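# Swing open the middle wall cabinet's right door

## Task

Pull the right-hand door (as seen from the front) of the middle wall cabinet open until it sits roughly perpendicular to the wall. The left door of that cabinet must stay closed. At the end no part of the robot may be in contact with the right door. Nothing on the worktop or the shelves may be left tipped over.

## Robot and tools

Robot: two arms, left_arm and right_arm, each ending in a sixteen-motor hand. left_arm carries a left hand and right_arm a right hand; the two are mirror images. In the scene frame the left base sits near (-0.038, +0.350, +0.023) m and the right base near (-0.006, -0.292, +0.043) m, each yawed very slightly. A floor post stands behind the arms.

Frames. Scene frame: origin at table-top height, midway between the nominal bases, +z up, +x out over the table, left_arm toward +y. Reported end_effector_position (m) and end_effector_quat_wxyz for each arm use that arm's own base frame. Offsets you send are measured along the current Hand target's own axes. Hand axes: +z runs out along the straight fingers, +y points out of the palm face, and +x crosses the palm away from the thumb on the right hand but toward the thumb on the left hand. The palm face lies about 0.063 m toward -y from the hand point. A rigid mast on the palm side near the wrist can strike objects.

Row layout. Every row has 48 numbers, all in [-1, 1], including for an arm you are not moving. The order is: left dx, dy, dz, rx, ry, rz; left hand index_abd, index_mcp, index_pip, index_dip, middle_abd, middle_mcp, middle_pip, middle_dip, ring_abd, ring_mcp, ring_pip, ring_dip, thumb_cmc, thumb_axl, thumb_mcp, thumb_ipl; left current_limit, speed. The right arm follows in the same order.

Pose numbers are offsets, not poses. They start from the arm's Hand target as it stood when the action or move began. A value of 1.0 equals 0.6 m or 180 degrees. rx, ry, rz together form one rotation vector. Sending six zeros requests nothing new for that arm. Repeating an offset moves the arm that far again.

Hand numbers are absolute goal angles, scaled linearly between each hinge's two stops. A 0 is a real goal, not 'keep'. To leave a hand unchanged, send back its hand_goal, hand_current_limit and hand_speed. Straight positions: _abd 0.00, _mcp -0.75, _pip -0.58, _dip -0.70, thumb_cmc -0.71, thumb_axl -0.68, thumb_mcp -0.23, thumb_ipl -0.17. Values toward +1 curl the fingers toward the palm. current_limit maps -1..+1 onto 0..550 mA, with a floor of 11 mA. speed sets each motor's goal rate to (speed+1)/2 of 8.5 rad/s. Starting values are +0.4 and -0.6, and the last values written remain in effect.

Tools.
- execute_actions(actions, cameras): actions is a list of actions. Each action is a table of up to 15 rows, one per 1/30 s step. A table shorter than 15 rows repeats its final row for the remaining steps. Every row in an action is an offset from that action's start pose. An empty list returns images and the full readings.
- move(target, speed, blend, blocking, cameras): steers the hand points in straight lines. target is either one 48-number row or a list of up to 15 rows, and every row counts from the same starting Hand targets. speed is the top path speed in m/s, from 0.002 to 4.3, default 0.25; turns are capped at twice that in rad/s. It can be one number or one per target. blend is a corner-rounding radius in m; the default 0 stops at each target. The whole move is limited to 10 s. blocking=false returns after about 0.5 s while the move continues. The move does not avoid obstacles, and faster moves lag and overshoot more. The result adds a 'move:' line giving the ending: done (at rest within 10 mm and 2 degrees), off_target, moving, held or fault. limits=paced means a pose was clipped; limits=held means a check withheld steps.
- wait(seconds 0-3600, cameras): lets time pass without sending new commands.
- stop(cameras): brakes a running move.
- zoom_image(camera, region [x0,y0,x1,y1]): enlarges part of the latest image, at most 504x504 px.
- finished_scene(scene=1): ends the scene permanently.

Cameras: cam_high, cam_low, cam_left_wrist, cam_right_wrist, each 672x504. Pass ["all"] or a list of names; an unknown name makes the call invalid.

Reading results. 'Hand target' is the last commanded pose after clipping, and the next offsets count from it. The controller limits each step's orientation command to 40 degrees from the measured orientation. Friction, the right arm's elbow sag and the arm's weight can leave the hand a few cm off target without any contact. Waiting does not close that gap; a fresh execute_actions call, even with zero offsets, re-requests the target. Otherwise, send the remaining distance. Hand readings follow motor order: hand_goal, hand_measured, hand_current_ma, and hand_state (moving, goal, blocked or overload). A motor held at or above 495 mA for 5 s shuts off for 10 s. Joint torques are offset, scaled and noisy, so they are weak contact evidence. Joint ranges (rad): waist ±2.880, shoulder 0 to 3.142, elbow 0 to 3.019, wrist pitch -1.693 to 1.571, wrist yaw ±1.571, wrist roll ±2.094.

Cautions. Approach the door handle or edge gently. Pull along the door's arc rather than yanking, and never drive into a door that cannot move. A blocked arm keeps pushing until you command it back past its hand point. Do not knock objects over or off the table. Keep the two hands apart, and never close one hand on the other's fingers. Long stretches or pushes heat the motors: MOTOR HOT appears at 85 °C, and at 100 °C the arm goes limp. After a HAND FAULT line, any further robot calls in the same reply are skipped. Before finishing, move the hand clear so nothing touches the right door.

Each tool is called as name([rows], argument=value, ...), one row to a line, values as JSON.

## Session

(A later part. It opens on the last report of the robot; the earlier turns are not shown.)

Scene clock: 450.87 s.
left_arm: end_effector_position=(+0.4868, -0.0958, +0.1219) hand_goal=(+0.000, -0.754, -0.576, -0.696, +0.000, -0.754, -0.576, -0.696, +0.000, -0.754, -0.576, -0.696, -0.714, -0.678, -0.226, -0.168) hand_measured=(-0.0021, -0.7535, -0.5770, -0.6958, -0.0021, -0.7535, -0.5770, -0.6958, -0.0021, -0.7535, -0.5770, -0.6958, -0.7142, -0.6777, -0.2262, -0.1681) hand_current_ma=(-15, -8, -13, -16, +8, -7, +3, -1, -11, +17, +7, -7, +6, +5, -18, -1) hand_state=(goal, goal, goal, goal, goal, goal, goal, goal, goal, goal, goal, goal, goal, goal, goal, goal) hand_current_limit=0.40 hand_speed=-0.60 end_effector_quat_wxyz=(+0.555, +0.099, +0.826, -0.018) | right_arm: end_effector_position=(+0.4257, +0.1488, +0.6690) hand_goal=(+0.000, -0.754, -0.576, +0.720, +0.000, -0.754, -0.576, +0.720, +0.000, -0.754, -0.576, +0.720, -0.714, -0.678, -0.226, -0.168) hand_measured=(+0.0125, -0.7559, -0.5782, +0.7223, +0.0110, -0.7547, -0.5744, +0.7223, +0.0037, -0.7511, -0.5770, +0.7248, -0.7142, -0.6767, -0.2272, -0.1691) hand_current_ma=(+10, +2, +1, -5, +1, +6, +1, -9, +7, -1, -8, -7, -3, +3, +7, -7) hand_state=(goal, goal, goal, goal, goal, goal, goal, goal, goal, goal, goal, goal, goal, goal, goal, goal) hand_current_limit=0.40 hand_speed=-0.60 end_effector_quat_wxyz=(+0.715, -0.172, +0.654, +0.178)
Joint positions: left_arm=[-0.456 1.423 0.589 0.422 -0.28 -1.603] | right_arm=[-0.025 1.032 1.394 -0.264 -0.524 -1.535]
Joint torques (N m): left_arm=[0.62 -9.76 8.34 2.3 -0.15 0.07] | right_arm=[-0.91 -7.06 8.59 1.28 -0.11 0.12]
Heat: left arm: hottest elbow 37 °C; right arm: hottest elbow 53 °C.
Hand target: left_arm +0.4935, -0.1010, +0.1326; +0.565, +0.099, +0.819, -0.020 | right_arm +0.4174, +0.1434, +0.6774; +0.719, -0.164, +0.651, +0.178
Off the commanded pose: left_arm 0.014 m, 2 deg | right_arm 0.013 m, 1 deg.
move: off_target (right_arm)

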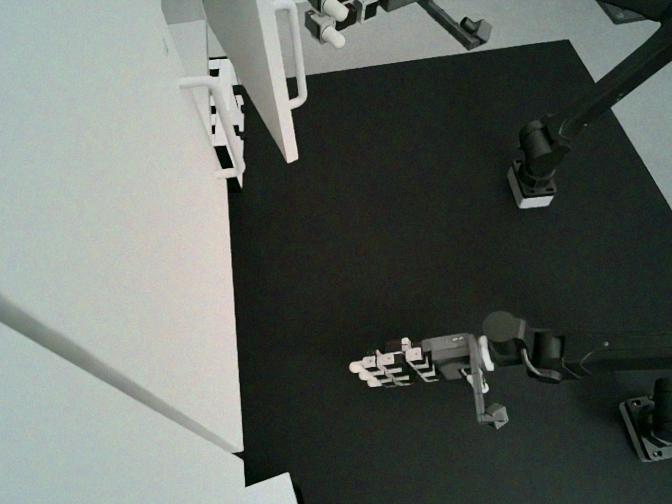

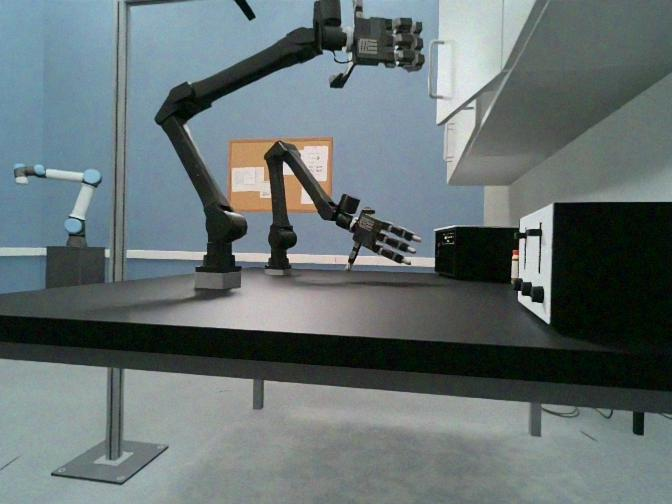

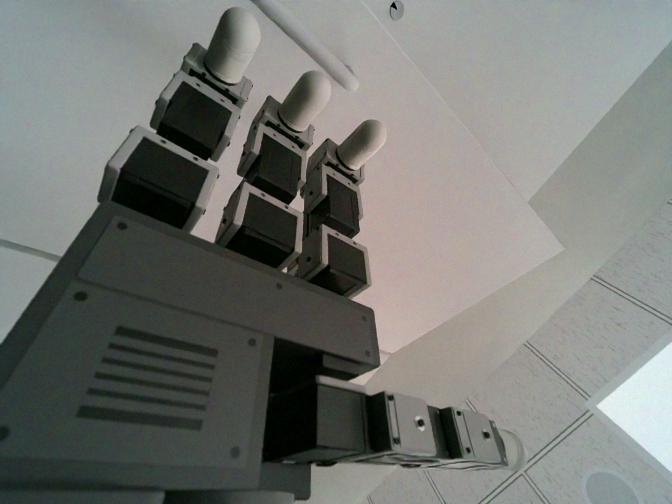

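move([
  [0,0,0,0,0,0, 0,-0.754,-0.576,-0.696,0,-0.754,-0.576,-0.696,0,-0.754,-0.576,-0.696,-0.714,-0.678,-0.226,-0.168,0.4,-0.6, 0.0173,0.2175,0.0098,0,0,0, 0,-0.754,-0.576,0.72,0,-0.754,-0.576,0.72,0,-0.754,-0.576,0.72,-0.714,-0.678,-0.226,-0.168,0.4,-0.6],
  [0,0,0,0,0,0, 0,-0.754,-0.576,-0.696,0,-0.754,-0.576,-0.696,0,-0.754,-0.576,-0.696,-0.714,-0.678,-0.226,-0.168,0.4,-0.6, 0.0503,0.4167,0.241,0.2754,0,-0.0193, 0,-0.754,-0.7,-0.75,0,-0.754,-0.7,-0.75,0,-0.754,-0.7,-0.75,-0.714,-0.678,-0.226,-0.168,0.75,-0.6],
], cameras=["cam_high","cam_low","cam_right_wrist"], speed=0.15, blend=[0.04, 0])

zoom_image(camera="cam_high", region=[160, 0, 400, 180])

Scene clock: 499.10 s.
left_arm: end_effector_position=(+0.4868, -0.0958, +0.1219) hand_goal=(+0.000, -0.754, -0.576, -0.696, +0.000, -0.754, -0.576, -0.696, +0.000, -0.754, -0.576, -0.696, -0.714, -0.678, -0.226, -0.168) hand_measured=(-0.0021, -0.7535, -0.5770, -0.6958, -0.0021, -0.7523, -0.5770, -0.6958, -0.0021, -0.7535, -0.5770, -0.6958, -0.7142, -0.6767, -0.2252, -0.1681) hand_current_ma=(+8, -1, -9, -11, +2, -22, +12, +8, +5, +9, +0, +2, +19, -4, -6, -16) hand_state=(goal, goal, goal, goal, goal, goal, goal, goal, goal, goal, goal, goal, goal, goal, goal, goal) hand_current_limit=0.40 hand_speed=-0.60 end_effector_quat_wxyz=(+0.555, +0.099, +0.826, -0.018) | right_arm: end_effector_position=(+0.4319, +0.4376, +0.6218) hand_goal=(+0.000, -0.754, -0.700, -0.750, +0.000, -0.754, -0.700, -0.750, +0.000, -0.754, -0.700, -0.750, -0.714, -0.678, -0.226, -0.168) hand_measured=(+0.0125, -0.7559, -0.6976, -0.7493, +0.0110, -0.7523, -0.6989, -0.7493, +0.0037, -0.7511, -0.6976, -0.7493, -0.7142, -0.6767, -0.2262, -0.1710) hand_current_ma=(+7, +9, -10, +7, -2, +2, +0, -17, +16, +0, -11, +13, +4, +7, +6, -6) hand_state=(goal, goal, goal, goal, goal, goal, goal, goal, goal, goal, goal, goal, goal, goal, goal, goal) hand_current_limit=0.75 hand_speed=-0.60 end_effector_quat_wxyz=(+0.713, +0.105, +0.676, -0.153)
Joint positions: left_arm=[-0.456 1.423 0.589 0.422 -0.28 -1.603] | right_arm=[1.051 1.429 1.56 0.263 1.404 -2.017]
Joint torques (N m): left_arm=[0.73 -9.11 8.38 2.35 -0.17 0.09] | right_arm=[0.21 -10.46 12.85 1.66 -0.31 -0.13]
Heat: left arm: hottest elbow 38 °C; right arm: hottest elbow 48 °C.
Hand target: left_arm +0.4935, -0.1010, +0.1326; +0.565, +0.099, +0.819, -0.020 | right_arm +0.4294, +0.4331, +0.6604; +0.727, +0.133, +0.661, -0.132
Off the commanded pose: left_arm 0.014 m, 2 deg | right_arm 0.039 m, 5 deg.
joint sent to its limit (right arm) — joint 6 (wrist roll), lower limit. The joint targets are off in position, not in orientation.
move: off_target (right_arm); target 2's new numbers were sent with right_arm's hand 0.039 m and 5 deg from that target

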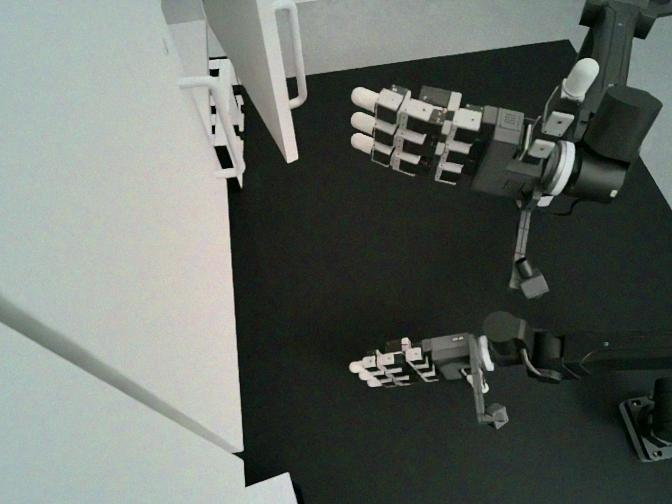

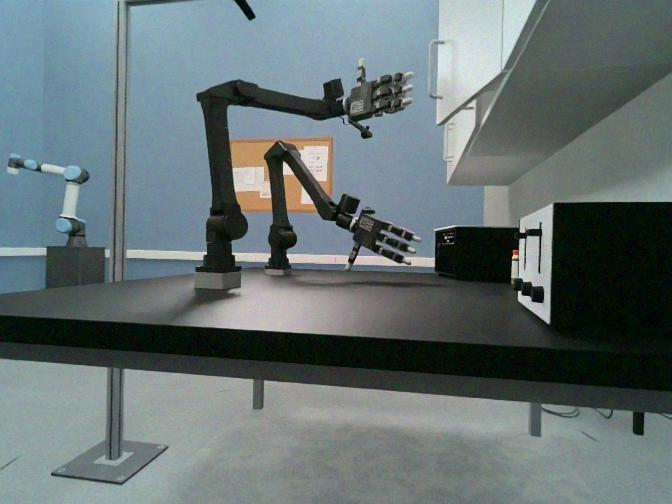

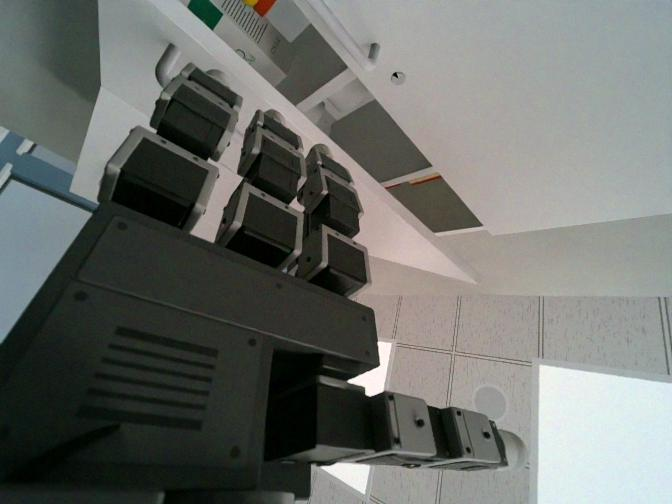

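Scaled by 2.100.

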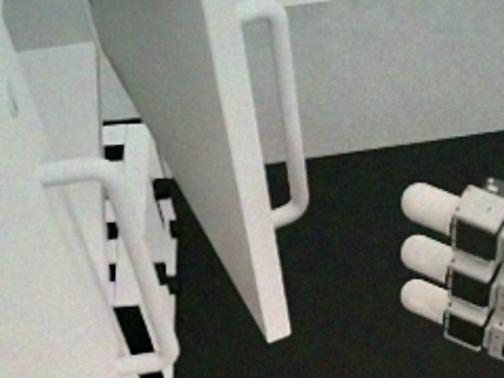

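move(target=[0,0,0,0,0,0, 0,-0.754,-0.576,-0.696,0,-0.754,-0.576,-0.696,0,-0.754,-0.576,-0.696,-0.714,-0.678,-0.226,-0.168,0.4,-0.6, 0.0088,0.0167,0.1482,-0.0221,0.0004,0.002, 0,-0.754,-0.7,-0.75,0,-0.754,-0.7,-0.75,0,-0.754,-0.7,-0.75,-0.714,-0.678,-0.226,-0.168,0.75,-0.6], cameras=["cam_high","cam_low","cam_right_wrist"], speed=0.08)

zoom_image(camera="cam_high", region=[160, 0, 400, 180])

Scene clock: 521.67 s.
left_arm: end_effector_position=(+0.4868, -0.0958, +0.1219) hand_goal=(+0.000, -0.754, -0.576, -0.696, +0.000, -0.754, -0.576, -0.696, +0.000, -0.754, -0.576, -0.696, -0.714, -0.678, -0.226, -0.168) hand_measured=(-0.0021, -0.7535, -0.5770, -0.6958, -0.0021, -0.7535, -0.5770, -0.6958, -0.0036, -0.7535, -0.5770, -0.6958, -0.7142, -0.6767, -0.2262, -0.1681) hand_current_ma=(-1, +23, -5, -3, +0, +10, +2, -10, +2, +6, -5, -12, -5, +5, -1, -34) hand_state=(goal, goal, goal, goal, goal, goal, goal, goal, goal, goal, goal, goal, goal, goal, goal, goal) hand_current_limit=0.40 hand_speed=-0.60 end_effector_quat_wxyz=(+0.555, +0.099, +0.826, -0.018) | right_arm: end_effector_position=(+0.5194, +0.4107, +0.6220) hand_goal=(+0.000, -0.754, -0.700, -0.750, +0.000, -0.754, -0.700, -0.750, +0.000, -0.754, -0.700, -0.750, -0.714, -0.678, -0.226, -0.168) hand_measured=(+0.0125, -0.7559, -0.6989, -0.7493, +0.0096, -0.7523, -0.6989, -0.7506, +0.0037, -0.7523, -0.6989, -0.7493, -0.7142, -0.6777, -0.2262, -0.1710) hand_current_ma=(+5, +13, +3, +5, -8, +0, +1, -3, +12, +11, -7, +15, -7, +6, +6, -20) hand_state=(goal, goal, goal, goal, goal, goal, goal, goal, goal, goal, goal, goal, goal, goal, goal, goal) hand_current_limit=0.75 hand_speed=-0.60 end_effector_quat_wxyz=(+0.718, +0.088, +0.677, -0.134)
Joint positions: left_arm=[-0.456 1.423 0.589 0.422 -0.28 -1.603] | right_arm=[0.86 1.48 1.653 0 1.17 -1.785]
Joint torques (N m): left_arm=[0.79 -9.11 8.38 2.32 -0.17 0.08] | right_arm=[-0.56 -11.16 13.7 0.87 -0.32 0.11]
Heat: left arm: hottest elbow 38 °C; right arm: hottest elbow 48 °C.
Hand target: left_arm +0.4935, -0.1010, +0.1326; +0.565, +0.099, +0.819, -0.020 | right_arm +0.5158, +0.4095, +0.6635; +0.731, +0.110, +0.665, -0.107
Off the commanded pose: left_arm 0.014 m, 2 deg | right_arm 0.042 m, 4 deg.
move: off_target (right_arm)

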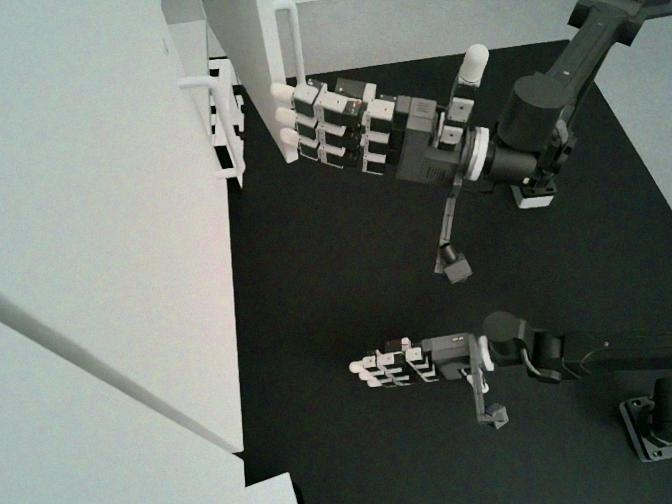

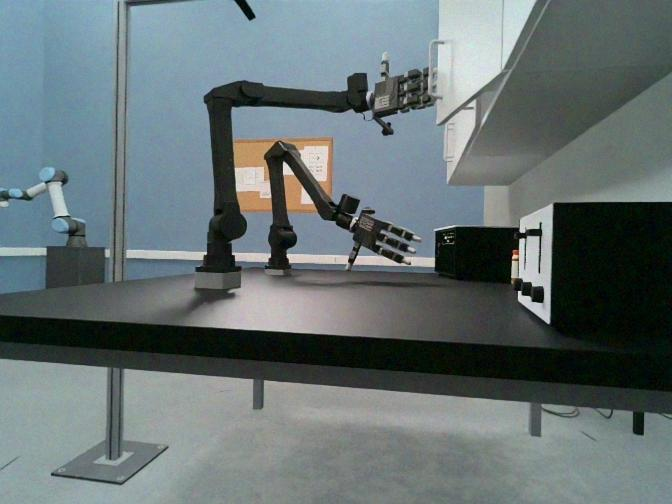

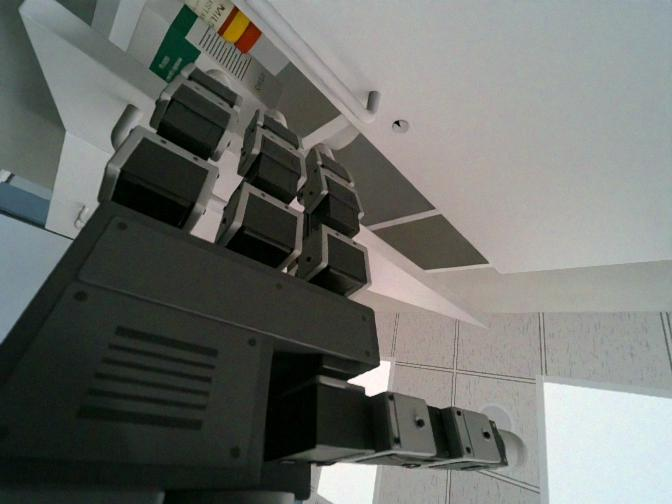

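Scaled by 2.100.

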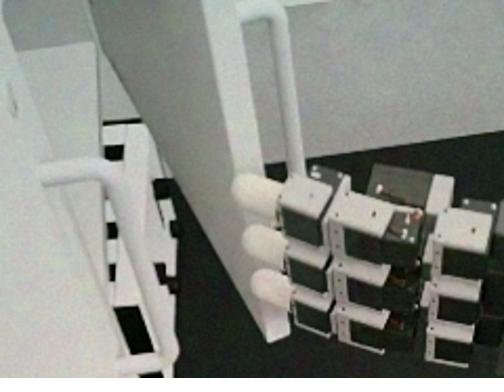

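move(target=[0,0,0,0,0,0, 0,-0.754,-0.576,-0.696,0,-0.754,-0.576,-0.696,0,-0.754,-0.576,-0.696,-0.714,-0.678,-0.226,-0.168,0.4,-0.6, 0.0067,0.0139,0.0692,0,0,0, 0,-0.754,-0.7,-0.75,0,-0.754,-0.7,-0.75,0,-0.754,-0.7,-0.75,-0.714,-0.678,-0.226,-0.168,0.75,-0.6], cameras=["cam_high","cam_low","cam_right_wrist"], speed=0.05)

zoom_image(camera="cam_high", region=[160, 0, 400, 180])

Scene clock: 547.43 s.
left_arm: end_effector_position=(+0.4868, -0.0958, +0.1219) hand_goal=(+0.000, -0.754, -0.576, -0.696, +0.000, -0.754, -0.576, -0.696, +0.000, -0.754, -0.576, -0.696, -0.714, -0.678, -0.226, -0.168) hand_measured=(-0.0021, -0.7535, -0.5757, -0.6958, -0.0021, -0.7535, -0.5770, -0.6958, -0.0021, -0.7535, -0.5770, -0.6958, -0.7142, -0.6777, -0.2252, -0.1681) hand_current_ma=(+7, +4, +2, -23, -10, +8, +8, +17, +1, +6, -1, -32, -5, +6, -15, +1) hand_state=(goal, goal, goal, goal, goal, goal, goal, goal, goal, goal, goal, goal, goal, goal, goal, goal) hand_current_limit=0.40 hand_speed=-0.60 end_effector_quat_wxyz=(+0.555, +0.099, +0.826, -0.018) | right_arm: end_effector_position=(+0.5573, +0.4121, +0.6210) hand_goal=(+0.000, -0.754, -0.700, -0.750, +0.000, -0.754, -0.700, -0.750, +0.000, -0.754, -0.700, -0.750, -0.714, -0.678, -0.226, -0.168) hand_measured=(+0.0125, -0.7559, -0.6989, -0.7506, +0.0110, -0.7511, -0.6989, -0.7493, +0.0037, -0.7523, -0.6976, -0.7493, -0.7154, -0.6767, -0.2262, -0.1719) hand_current_ma=(+6, +5, -10, +2, -6, -5, +8, -3, +16, +1, -7, -7, -5, +17, +13, -2) hand_state=(goal, goal, goal, goal, goal, goal, goal, goal, goal, goal, goal, goal, goal, goal, goal, goal) hand_current_limit=0.75 hand_speed=-0.60 end_effector_quat_wxyz=(+0.717, +0.085, +0.679, -0.130)
Joint positions: left_arm=[-0.456 1.423 0.589 0.422 -0.28 -1.603] | right_arm=[0.805 1.547 1.734 -0.046 1.105 -1.751]
Joint torques (N m): left_arm=[0.73 -9.58 8.31 2.36 -0.17 0.08] | right_arm=[-0.73 -12.16 13.7 0.95 -0.3 0.11]
Heat: left arm: hottest elbow 38 °C; right arm: hottest elbow 52 °C.
Hand target: left_arm +0.4935, -0.1010, +0.1326; +0.565, +0.099, +0.819, -0.020 | right_arm +0.5581, +0.4049, +0.6634; +0.731, +0.110, +0.665, -0.107
Off the commanded pose: left_arm 0.014 m, 2 deg | right_arm 0.043 m, 4 deg.
move: off_target (right_arm)

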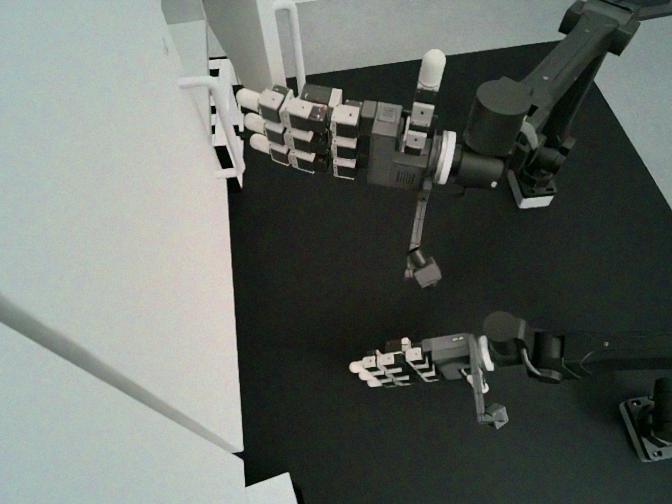

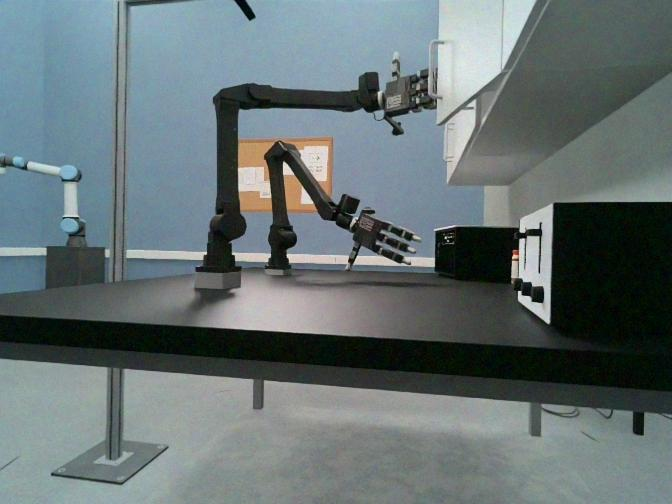

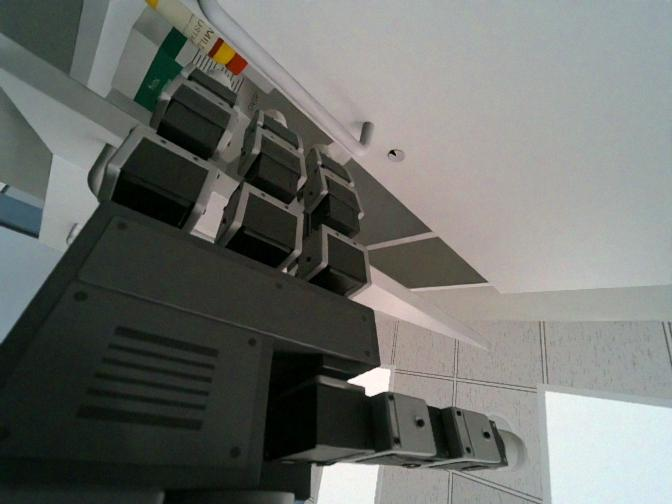

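Scaled by 2.100.

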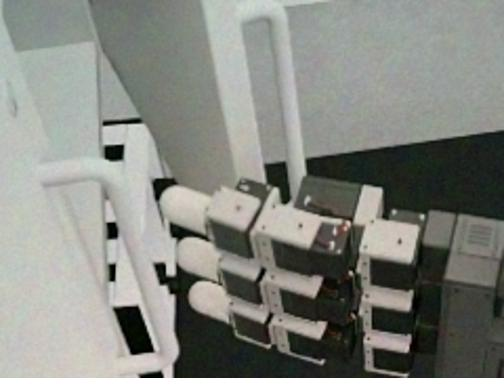

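move([
  [0,0,0,0,0,0, 0,-0.754,-0.576,-0.696,0,-0.754,-0.576,-0.696,0,-0.754,-0.576,-0.696,-0.714,-0.678,-0.226,-0.168,0.4,-0.6, 0.0022,-0.0582,0.0345,0,0,0, 0,-0.754,-0.7,-0.75,0,-0.754,-0.7,-0.75,0,-0.754,-0.7,-0.75,-0.714,-0.678,-0.226,-0.168,0.75,-0.6],
  [0,0,0,0,0,0, 0,-0.754,-0.576,-0.696,0,-0.754,-0.576,-0.696,0,-0.754,-0.576,-0.696,-0.714,-0.678,-0.226,-0.168,0.4,-0.6, -0.0065,-0.1475,-0.0408,0,0,0, 0,-0.754,-0.7,-0.75,0,-0.754,-0.7,-0.75,0,-0.754,-0.7,-0.75,-0.714,-0.678,-0.226,-0.168,0.75,-0.6],
], cameras=["cam_high","cam_low","cam_right_wrist"], speed=0.06, blend=[0.015, 0])

zoom_image(camera="cam_high", region=[160, 0, 400, 180])

Scene clock: 570.13 s.
left_arm: end_effector_position=(+0.4868, -0.0958, +0.1219) hand_goal=(+0.000, -0.754, -0.576, -0.696, +0.000, -0.754, -0.576, -0.696, +0.000, -0.754, -0.576, -0.696, -0.714, -0.678, -0.226, -0.168) hand_measured=(-0.0021, -0.7535, -0.5770, -0.6958, -0.0021, -0.7535, -0.5770, -0.6958, -0.0036, -0.7535, -0.5770, -0.6958, -0.7142, -0.6767, -0.2262, -0.1681) hand_current_ma=(-1, +1, -5, -11, -2, -6, +7, +4, +13, +6, +4, -13, +13, -4, -19, -17) hand_state=(goal, goal, goal, goal, goal, goal, goal, goal, goal, goal, goal, goal, goal, goal, goal, goal) hand_current_limit=0.40 hand_speed=-0.60 end_effector_quat_wxyz=(+0.555, +0.099, +0.826, -0.018) | right_arm: end_effector_position=(+0.5169, +0.3521, +0.6418) hand_goal=(+0.000, -0.754, -0.700, -0.750, +0.000, -0.754, -0.700, -0.750, +0.000, -0.754, -0.700, -0.750, -0.714, -0.678, -0.226, -0.168) hand_measured=(+0.0140, -0.7547, -0.6989, -0.7506, +0.0110, -0.7438, -0.6989, -0.7493, +0.0052, -0.7101, -0.6770, -0.7544, -0.7154, -0.6767, -0.2272, -0.1700) hand_current_ma=(+14, +12, -8, +8, +1, +12, -4, -14, -2, +49, +9, +7, -11, +6, +12, -1) hand_state=(goal, goal, goal, goal, goal, goal, goal, goal, goal, blocked, blocked, goal, goal, goal, goal, goal) hand_current_limit=0.75 hand_speed=-0.60 end_effector_quat_wxyz=(+0.726, +0.088, +0.674, -0.104)
Joint positions: left_arm=[-0.456 1.423 0.589 0.422 -0.28 -1.603] | right_arm=[0.767 1.361 1.576 -0.068 1.035 -1.71]
Joint torques (N m): left_arm=[0.85 -9.17 8.34 2.26 -0.16 0.08] | right_arm=[-0.73 -13.16 8.58 1.24 0.51 -0.03]
Heat: left arm: hottest elbow 38 °C; right arm: hottest elbow 57 °C.
Hand target: left_arm +0.4935, -0.1010, +0.1326; +0.565, +0.099, +0.819, -0.020 | right_arm +0.5077, +0.3280, +0.6634; +0.731, +0.110, +0.665, -0.107
Off the commanded pose: left_arm 0.014 m, 2 deg | right_arm 0.034 m, 3 deg.
move: off_target (right_arm)

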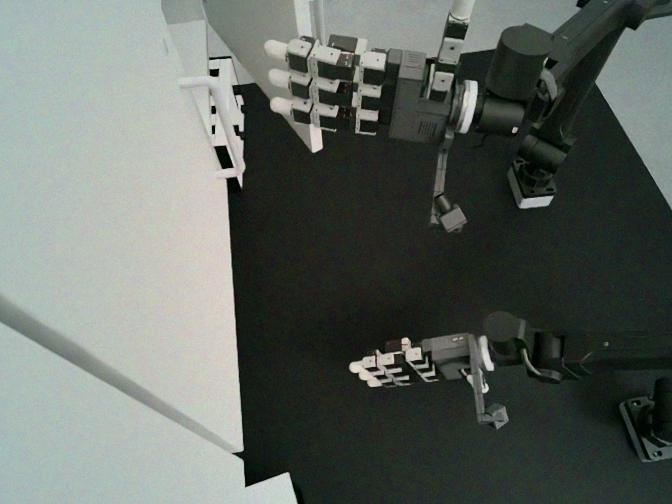

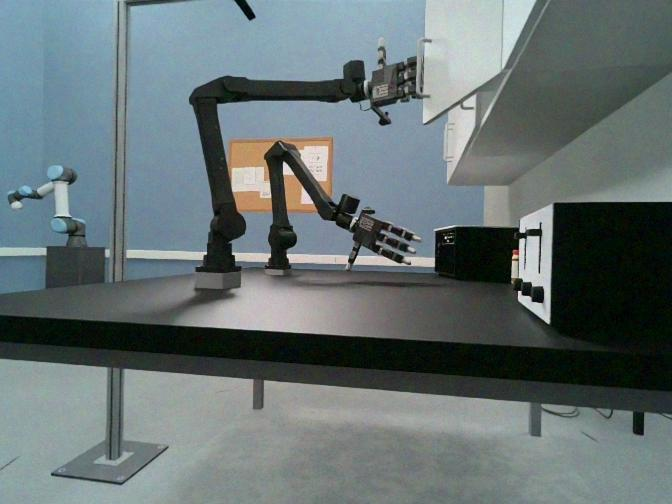

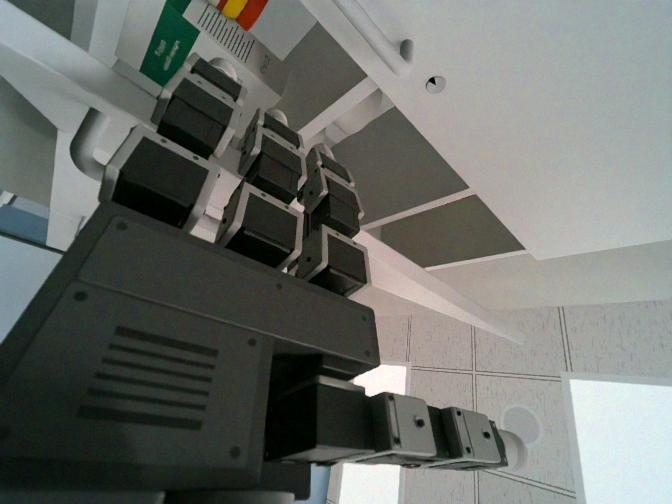

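Scaled by 2.100.

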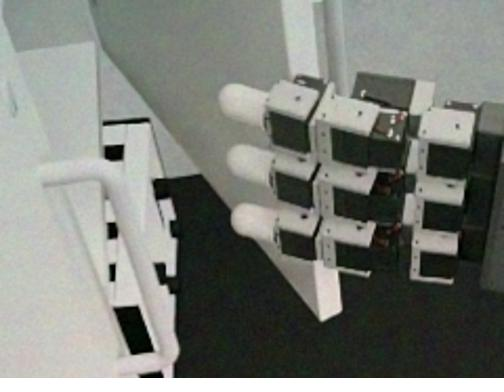

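move([
  [0,0,0,0,0,0, 0,-0.754,-0.576,-0.696,0,-0.754,-0.576,-0.696,0,-0.754,-0.576,-0.696,-0.714,-0.678,-0.226,-0.168,0.4,-0.6, 0,-0.1975,-0.1398,0,0,0, 0,-0.754,-0.7,-0.75,0,-0.754,-0.7,-0.75,0,-0.754,-0.7,-0.75,-0.714,-0.678,-0.226,-0.168,0.75,-0.6],
  [0,0,0,0,0,0, 0,-0.754,-0.576,-0.696,0,-0.754,-0.576,-0.696,0,-0.754,-0.576,-0.696,-0.714,-0.678,-0.226,-0.168,0.4,-0.6, -0.005,-0.4128,-0.195,0,0,0, 0,-0.754,-0.7,-0.75,0,-0.754,-0.7,-0.75,0,-0.754,-0.7,-0.75,-0.714,-0.678,-0.226,-0.168,0.75,-0.6],
], cameras=["cam_high","cam_low","cam_right_wrist"], speed=0.08, blend=[0.03, 0])

zoom_image(camera="cam_high", region=[160, 0, 400, 180])

Scene clock: 588.63 s.
left_arm: end_effector_position=(+0.4868, -0.0958, +0.1219) hand_goal=(+0.000, -0.754, -0.576, -0.696, +0.000, -0.754, -0.576, -0.696, +0.000, -0.754, -0.576, -0.696, -0.714, -0.678, -0.226, -0.168) hand_measured=(-0.0021, -0.7535, -0.5770, -0.6958, -0.0021, -0.7535, -0.5770, -0.6958, -0.0021, -0.7535, -0.5770, -0.6958, -0.7142, -0.6777, -0.2262, -0.1672) hand_current_ma=(+1, +1, +12, -11, -12, -29, +23, +13, -7, +7, +7, -13, +5, +4, +5, -3) hand_state=(goal, goal, goal, goal, goal, goal, goal, goal, goal, goal, goal, goal, goal, goal, goal, goal) hand_current_limit=0.40 hand_speed=-0.60 end_effector_quat_wxyz=(+0.555, +0.099, +0.826, -0.018) | right_arm: end_effector_position=(+0.3169, +0.1263, +0.6497) hand_goal=(+0.000, -0.754, -0.700, -0.750, +0.000, -0.754, -0.700, -0.750, +0.000, -0.754, -0.700, -0.750, -0.714, -0.678, -0.226, -0.168) hand_measured=(+0.0140, -0.7547, -0.7040, -0.7506, +0.0316, -0.7559, -0.7040, -0.7493, +0.0066, -0.7486, -0.6963, -0.7544, -0.7142, -0.6777, -0.2262, -0.1710) hand_current_ma=(+9, +10, -9, +11, -4, -4, -5, +0, +17, -4, -9, +1, -13, +20, +11, -3) hand_state=(goal, goal, goal, goal, blocked, goal, goal, goal, goal, goal, goal, goal, goal, goal, goal, goal) hand_current_limit=0.75 hand_speed=-0.60 end_effector_quat_wxyz=(+0.732, +0.107, +0.664, -0.110)
Joint positions: left_arm=[-0.456 1.423 0.589 0.422 -0.28 -1.603] | right_arm=[0.652 0.631 1.148 -0.352 0.955 -1.696]
Joint torques (N m): left_arm=[0.38 -9.47 8.29 2.33 -0.14 0.08] | right_arm=[-0.56 0.26 8.39 0.99 -0.29 0.1]
Heat: left arm: hottest elbow 38 °C; right arm: hottest elbow 52 °C.
Hand target: left_arm +0.4935, -0.1010, +0.1326; +0.565, +0.099, +0.819, -0.020 | right_arm +0.3215, +0.1275, +0.6511; +0.731, +0.110, +0.665, -0.107
Off the commanded pose: left_arm 0.014 m, 2 deg | right_arm 0.005 m, 1 deg.
move: done

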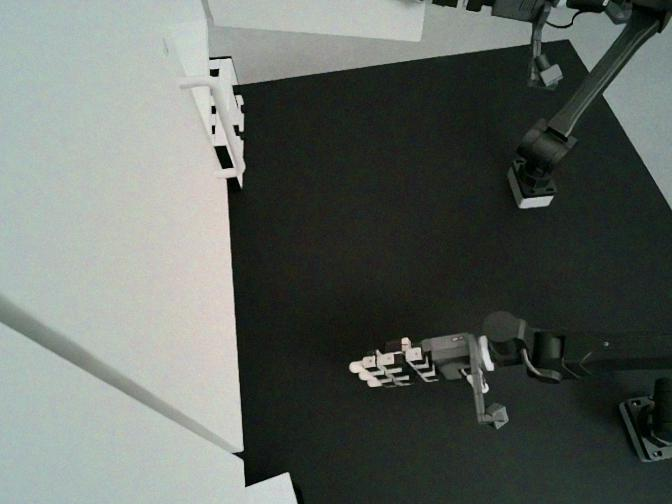

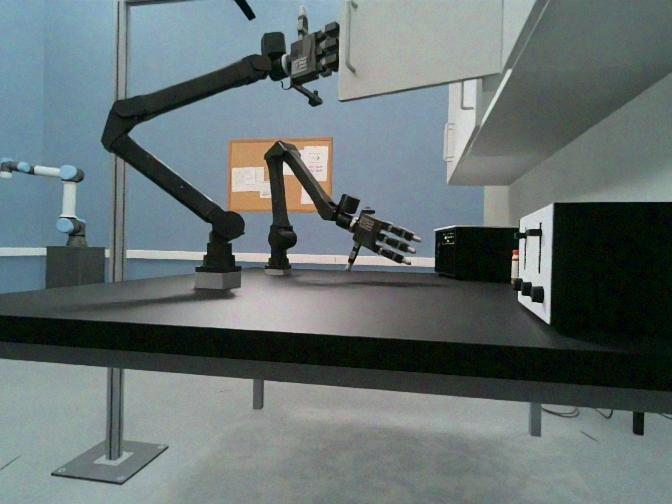

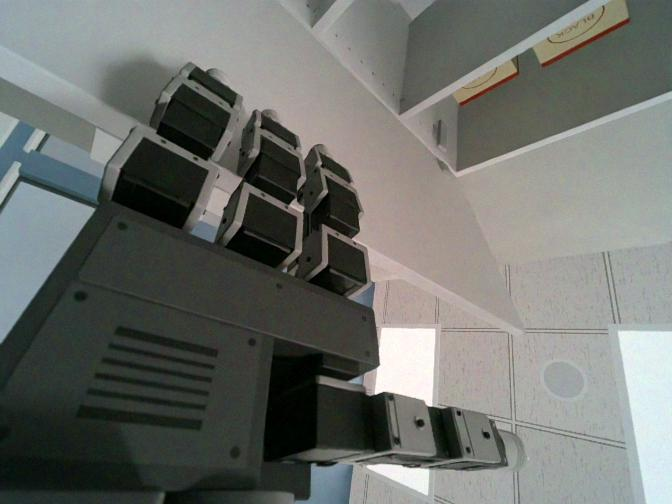

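Scaled by 2.100.

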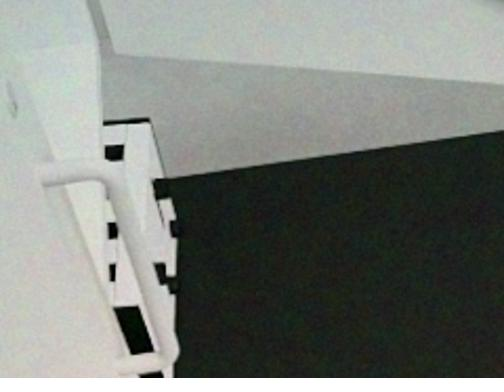

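move(target=[0,0,0,0,0,0, 0,-0.754,-0.576,-0.696,0,-0.754,-0.576,-0.696,0,-0.754,-0.576,-0.696,-0.714,-0.678,-0.226,-0.168,0.4,-0.6, 0.0033,-0.2027,0.0767,-0.0719,0.0013,0.0066, 0,-0.754,-0.7,-0.75,0,-0.754,-0.7,-0.75,0,-0.754,-0.7,-0.75,-0.714,-0.678,-0.226,-0.168,0.75,-0.6], cameras=["cam_high","cam_low","cam_right_wrist"], speed=0.06)

Scene clock: 609.83 s.
left_arm: end_effector_position=(+0.4868, -0.0958, +0.1219) hand_goal=(+0.000, -0.754, -0.576, -0.696, +0.000, -0.754, -0.576, -0.696, +0.000, -0.754, -0.576, -0.696, -0.714, -0.678, -0.226, -0.168) hand_measured=(-0.0021, -0.7535, -0.5770, -0.6958, -0.0021, -0.7535, -0.5770, -0.6958, -0.0021, -0.7535, -0.5770, -0.6958, -0.7142, -0.6777, -0.2262, -0.1681) hand_current_ma=(+15, +13, -5, -2, -18, -9, +10, -5, -10, -1, -7, -13, -8, -9, -27, -7) hand_state=(goal, goal, goal, goal, goal, goal, goal, goal, goal, goal, goal, goal, goal, goal, goal, goal) hand_current_limit=0.40 hand_speed=-0.60 end_effector_quat_wxyz=(+0.555, +0.099, +0.826, -0.018) | right_arm: end_effector_position=(+0.3340, +0.0004, +0.6298) hand_goal=(+0.000, -0.754, -0.700, -0.750, +0.000, -0.754, -0.700, -0.750, +0.000, -0.754, -0.700, -0.750, -0.714, -0.678, -0.226, -0.168) hand_measured=(+0.0140, -0.7547, -0.6989, -0.7480, +0.0301, -0.7511, -0.6976, -0.7493, +0.0154, -0.7378, -0.6924, -0.7493, -0.7154, -0.6777, -0.2232, -0.1681) hand_current_ma=(+16, +10, -2, +14, +9, +6, +10, +3, +12, +9, +8, +17, -12, -1, +8, -3) hand_state=(goal, goal, goal, goal, blocked, goal, goal, goal, goal, goal, goal, goal, goal, goal, goal, goal) hand_current_limit=0.75 hand_speed=-0.60 end_effector_quat_wxyz=(+0.720, +0.032, +0.693, -0.016)
Joint positions: left_arm=[-0.456 1.423 0.589 0.422 -0.28 -1.603] | right_arm=[-0.43 0.651 1.147 -0.456 -0.361 -1.532]
Joint torques (N m): left_arm=[0.91 -8.94 8.35 2.26 -0.17 0.09] | right_arm=[-0.67 -0.67 9.92 2.91 -0.07 0.06]
Heat: left arm: hottest elbow 38 °C; right arm: hottest elbow 49 °C.
Hand target: left_arm +0.4935, -0.1010, +0.1326; +0.565, +0.099, +0.819, -0.020 | right_arm +0.3285, -0.0024, +0.6511; +0.738, +0.034, +0.673, -0.024
Off the commanded pose: left_arm 0.014 m, 2 deg | right_arm 0.022 m, 3 deg.
move: off_target (right_arm)

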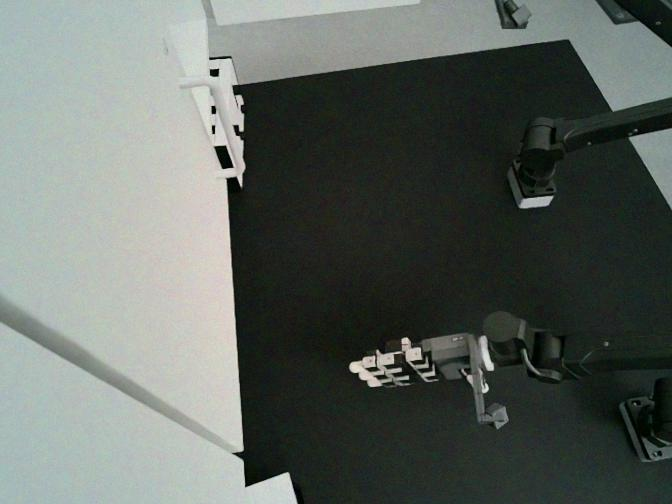

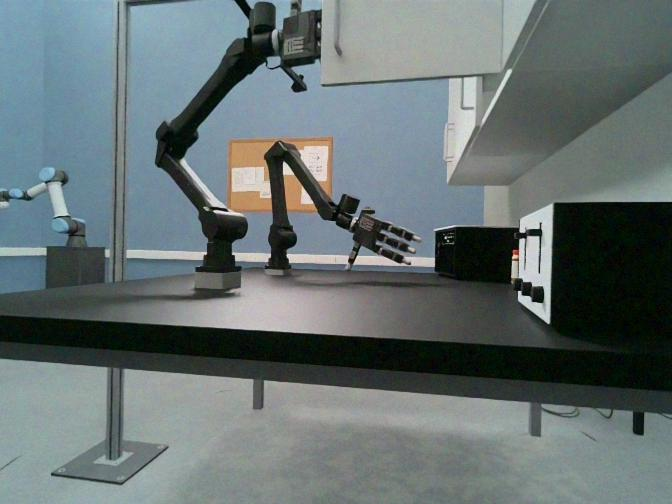

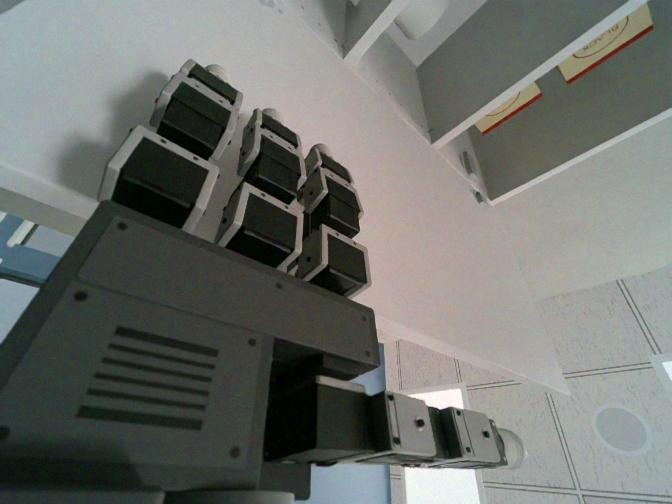

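move(target=[0,0,0,0,0,0, 0,-0.754,-0.576,-0.696,0,-0.754,-0.576,-0.696,0,-0.754,-0.576,-0.696,-0.714,-0.678,-0.226,-0.168,0.4,-0.6, 0.001,-0.0447,0.006,0,0,0, 0,-0.754,-0.7,-0.75,0,-0.754,-0.7,-0.75,0,-0.754,-0.7,-0.75,-0.714,-0.678,-0.226,-0.168,0.75,-0.6], cameras=["cam_high","cam_low","cam_right_wrist"], speed=0.04)

zoom_image(camera="cam_high", region=[160, 0, 460, 120])

zoom_image(camera="cam_low", region=[280, 0, 560, 200])

Scene clock: 628.63 s.
left_arm: end_effector_position=(+0.4868, -0.0958, +0.1219) hand_goal=(+0.000, -0.754, -0.576, -0.696, +0.000, -0.754, -0.576, -0.696, +0.000, -0.754, -0.576, -0.696, -0.714, -0.678, -0.226, -0.168) hand_measured=(-0.0021, -0.7535, -0.5770, -0.6958, -0.0021, -0.7535, -0.5770, -0.6958, -0.0021, -0.7535, -0.5770, -0.6958, -0.7154, -0.6777, -0.2262, -0.1681) hand_current_ma=(+5, -2, +9, -3, -13, -5, +14, -5, +2, +23, -5, -3, -10, +9, -6, -4) hand_state=(goal, goal, goal, goal, goal, goal, goal, goal, goal, goal, goal, goal, goal, goal, goal, goal) hand_current_limit=0.40 hand_speed=-0.60 end_effector_quat_wxyz=(+0.555, +0.099, +0.826, -0.018) | right_arm: end_effector_position=(+0.3340, -0.0262, +0.6295) hand_goal=(+0.000, -0.754, -0.700, -0.750, +0.000, -0.754, -0.700, -0.750, +0.000, -0.754, -0.700, -0.750, -0.714, -0.678, -0.226, -0.168) hand_measured=(+0.0140, -0.7559, -0.6989, -0.7468, +0.0301, -0.7511, -0.6976, -0.7493, +0.0154, -0.7354, -0.6950, -0.7493, -0.7167, -0.6777, -0.2232, -0.1672) hand_current_ma=(+12, +6, +3, +8, +8, +4, +10, +1, +21, +23, +0, +9, -5, +9, +15, -5) hand_state=(goal, goal, goal, goal, blocked, goal, goal, goal, goal, goal, goal, goal, goal, goal, goal, goal) hand_current_limit=0.75 hand_speed=-0.60 end_effector_quat_wxyz=(+0.722, +0.034, +0.691, -0.013)
Joint positions: left_arm=[-0.456 1.423 0.589 0.422 -0.28 -1.603] | right_arm=[-0.56 0.679 1.147 -0.421 -0.492 -1.517]
Joint torques (N m): left_arm=[0.91 -9.29 8.38 2.26 -0.16 0.08] | right_arm=[-0.91 -0.44 10.18 2.8 -0.04 0.06]
Heat: left arm: hottest elbow 38 °C; right arm: hottest elbow 48 °C.
Hand target: left_arm +0.4935, -0.1010, +0.1326; +0.565, +0.099, +0.819, -0.020 | right_arm +0.3300, -0.0294, +0.6504; +0.738, +0.034, +0.673, -0.024
Off the commanded pose: left_arm 0.014 m, 2 deg | right_arm 0.021 m, 3 deg.
move: off_target (right_arm)

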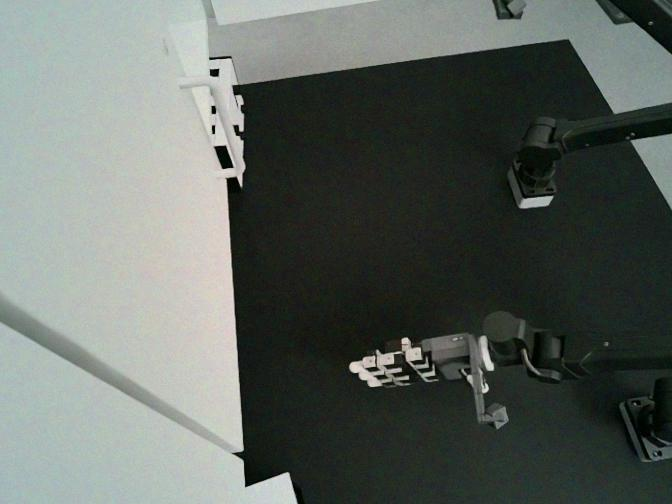

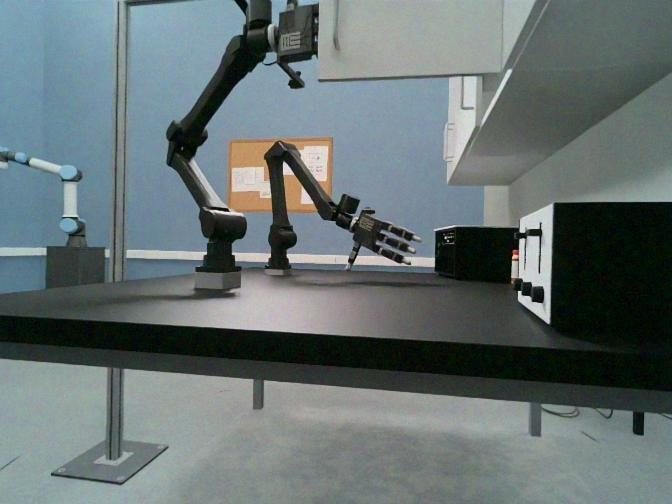

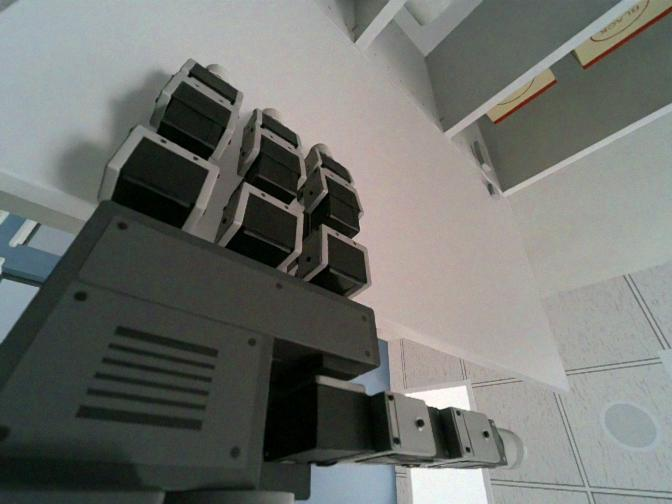

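Scaled by 1.680.

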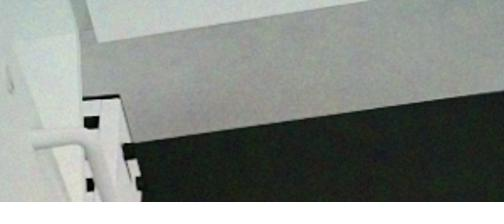

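Scaled by 1.800.

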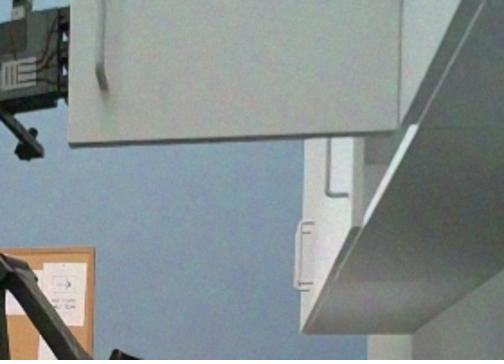

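move([
  [0,0,0,0,0,0, 0,-0.754,-0.576,-0.696,0,-0.754,-0.576,-0.696,0,-0.754,-0.576,-0.696,-0.714,-0.678,-0.226,-0.168,0.4,-0.6, 0,0.15,-0.012,0,0,0, 0,-0.754,-0.7,-0.75,0,-0.754,-0.7,-0.75,0,-0.754,-0.7,-0.75,-0.714,-0.678,-0.226,-0.168,0.75,-0.6],
  [0,0,0,0,0,0, 0,-0.754,-0.576,-0.696,0,-0.754,-0.576,-0.696,0,-0.754,-0.576,-0.696,-0.714,-0.678,-0.226,-0.168,0.4,-0.6, 0,0.18,-0.13,0,0,0, 0,-0.754,-0.7,-0.75,0,-0.754,-0.7,-0.75,0,-0.754,-0.7,-0.75,-0.714,-0.678,-0.226,-0.168,0.75,-0.6],
], cameras=["cam_high","cam_low","cam_right_wrist"], speed=0.1, blend=[0.02, 0])

Scene clock: 638.63 s.
left_arm: end_effector_position=(+0.4868, -0.0958, +0.1219) hand_goal=(+0.000, -0.754, -0.576, -0.696, +0.000, -0.754, -0.576, -0.696, +0.000, -0.754, -0.576, -0.696, -0.714, -0.678, -0.226, -0.168) hand_measured=(-0.0021, -0.7535, -0.5770, -0.6958, -0.0021, -0.7523, -0.5770, -0.6958, -0.0021, -0.7535, -0.5770, -0.6958, -0.7142, -0.6777, -0.2252, -0.1681) hand_current_ma=(-8, +4, +1, +4, +2, -17, +10, +9, -4, +19, +3, -8, +30, -1, +10, -8) hand_state=(goal, goal, goal, goal, goal, goal, goal, goal, goal, goal, goal, goal, goal, goal, goal, goal) hand_current_limit=0.40 hand_speed=-0.60 end_effector_quat_wxyz=(+0.555, +0.099, +0.826, -0.018) | right_arm: end_effector_position=(+0.2624, +0.0841, +0.6461) hand_goal=(+0.000, -0.754, -0.700, -0.750, +0.000, -0.754, -0.700, -0.750, +0.000, -0.754, -0.700, -0.750, -0.714, -0.678, -0.226, -0.168) hand_measured=(+0.0125, -0.7547, -0.6989, -0.7480, +0.0301, -0.7523, -0.6976, -0.7493, +0.0154, -0.7498, -0.6950, -0.7531, -0.7192, -0.6767, -0.2262, -0.1681) hand_current_ma=(+12, +12, -6, +8, +8, +4, +7, -6, +23, -2, -5, +2, -11, +2, +5, +2) hand_state=(goal, goal, goal, goal, blocked, goal, goal, goal, goal, goal, goal, goal, goal, goal, goal, goal) hand_current_limit=0.75 hand_speed=-0.60 end_effector_quat_wxyz=(+0.739, +0.036, +0.672, -0.021)
Joint positions: left_arm=[-0.456 1.423 0.589 0.422 -0.28 -1.603] | right_arm=[0.167 0.464 1.135 -0.574 0.248 -1.569]
Joint torques (N m): left_arm=[0.5 -9.47 8.35 2.29 -0.16 0.09] | right_arm=[0.26 0.85 7.57 1.48 0.15 -0.11]
Heat: left arm: hottest elbow 38 °C; right arm: hottest elbow 48 °C.
Hand target: left_arm +0.4935, -0.1010, +0.1326; +0.565, +0.099, +0.819, -0.020 | right_arm +0.2613, +0.0847, +0.6452; +0.738, +0.034, +0.673, -0.024
Off the commanded pose: left_arm 0.014 m, 2 deg | right_arm 0.002 m, 0 deg.
move: done

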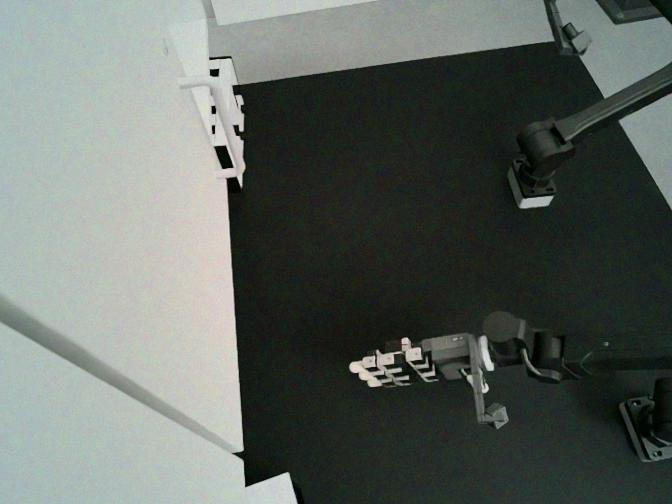

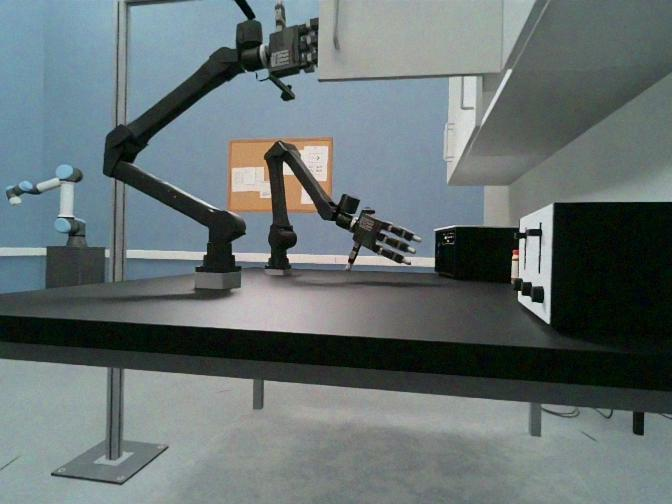

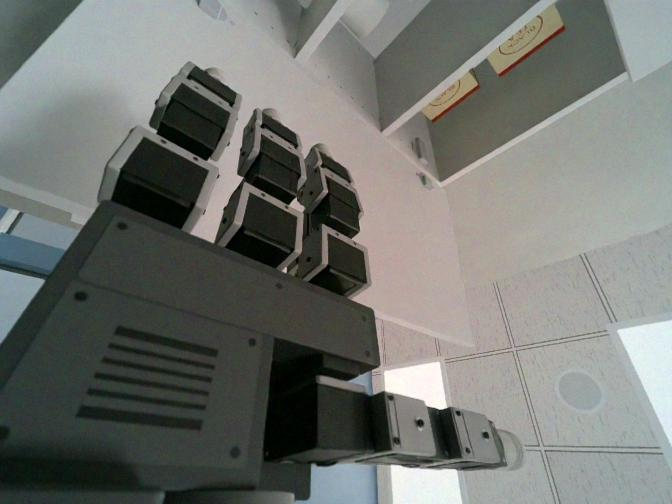

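finished_scene()

The scene is finished: the task was done.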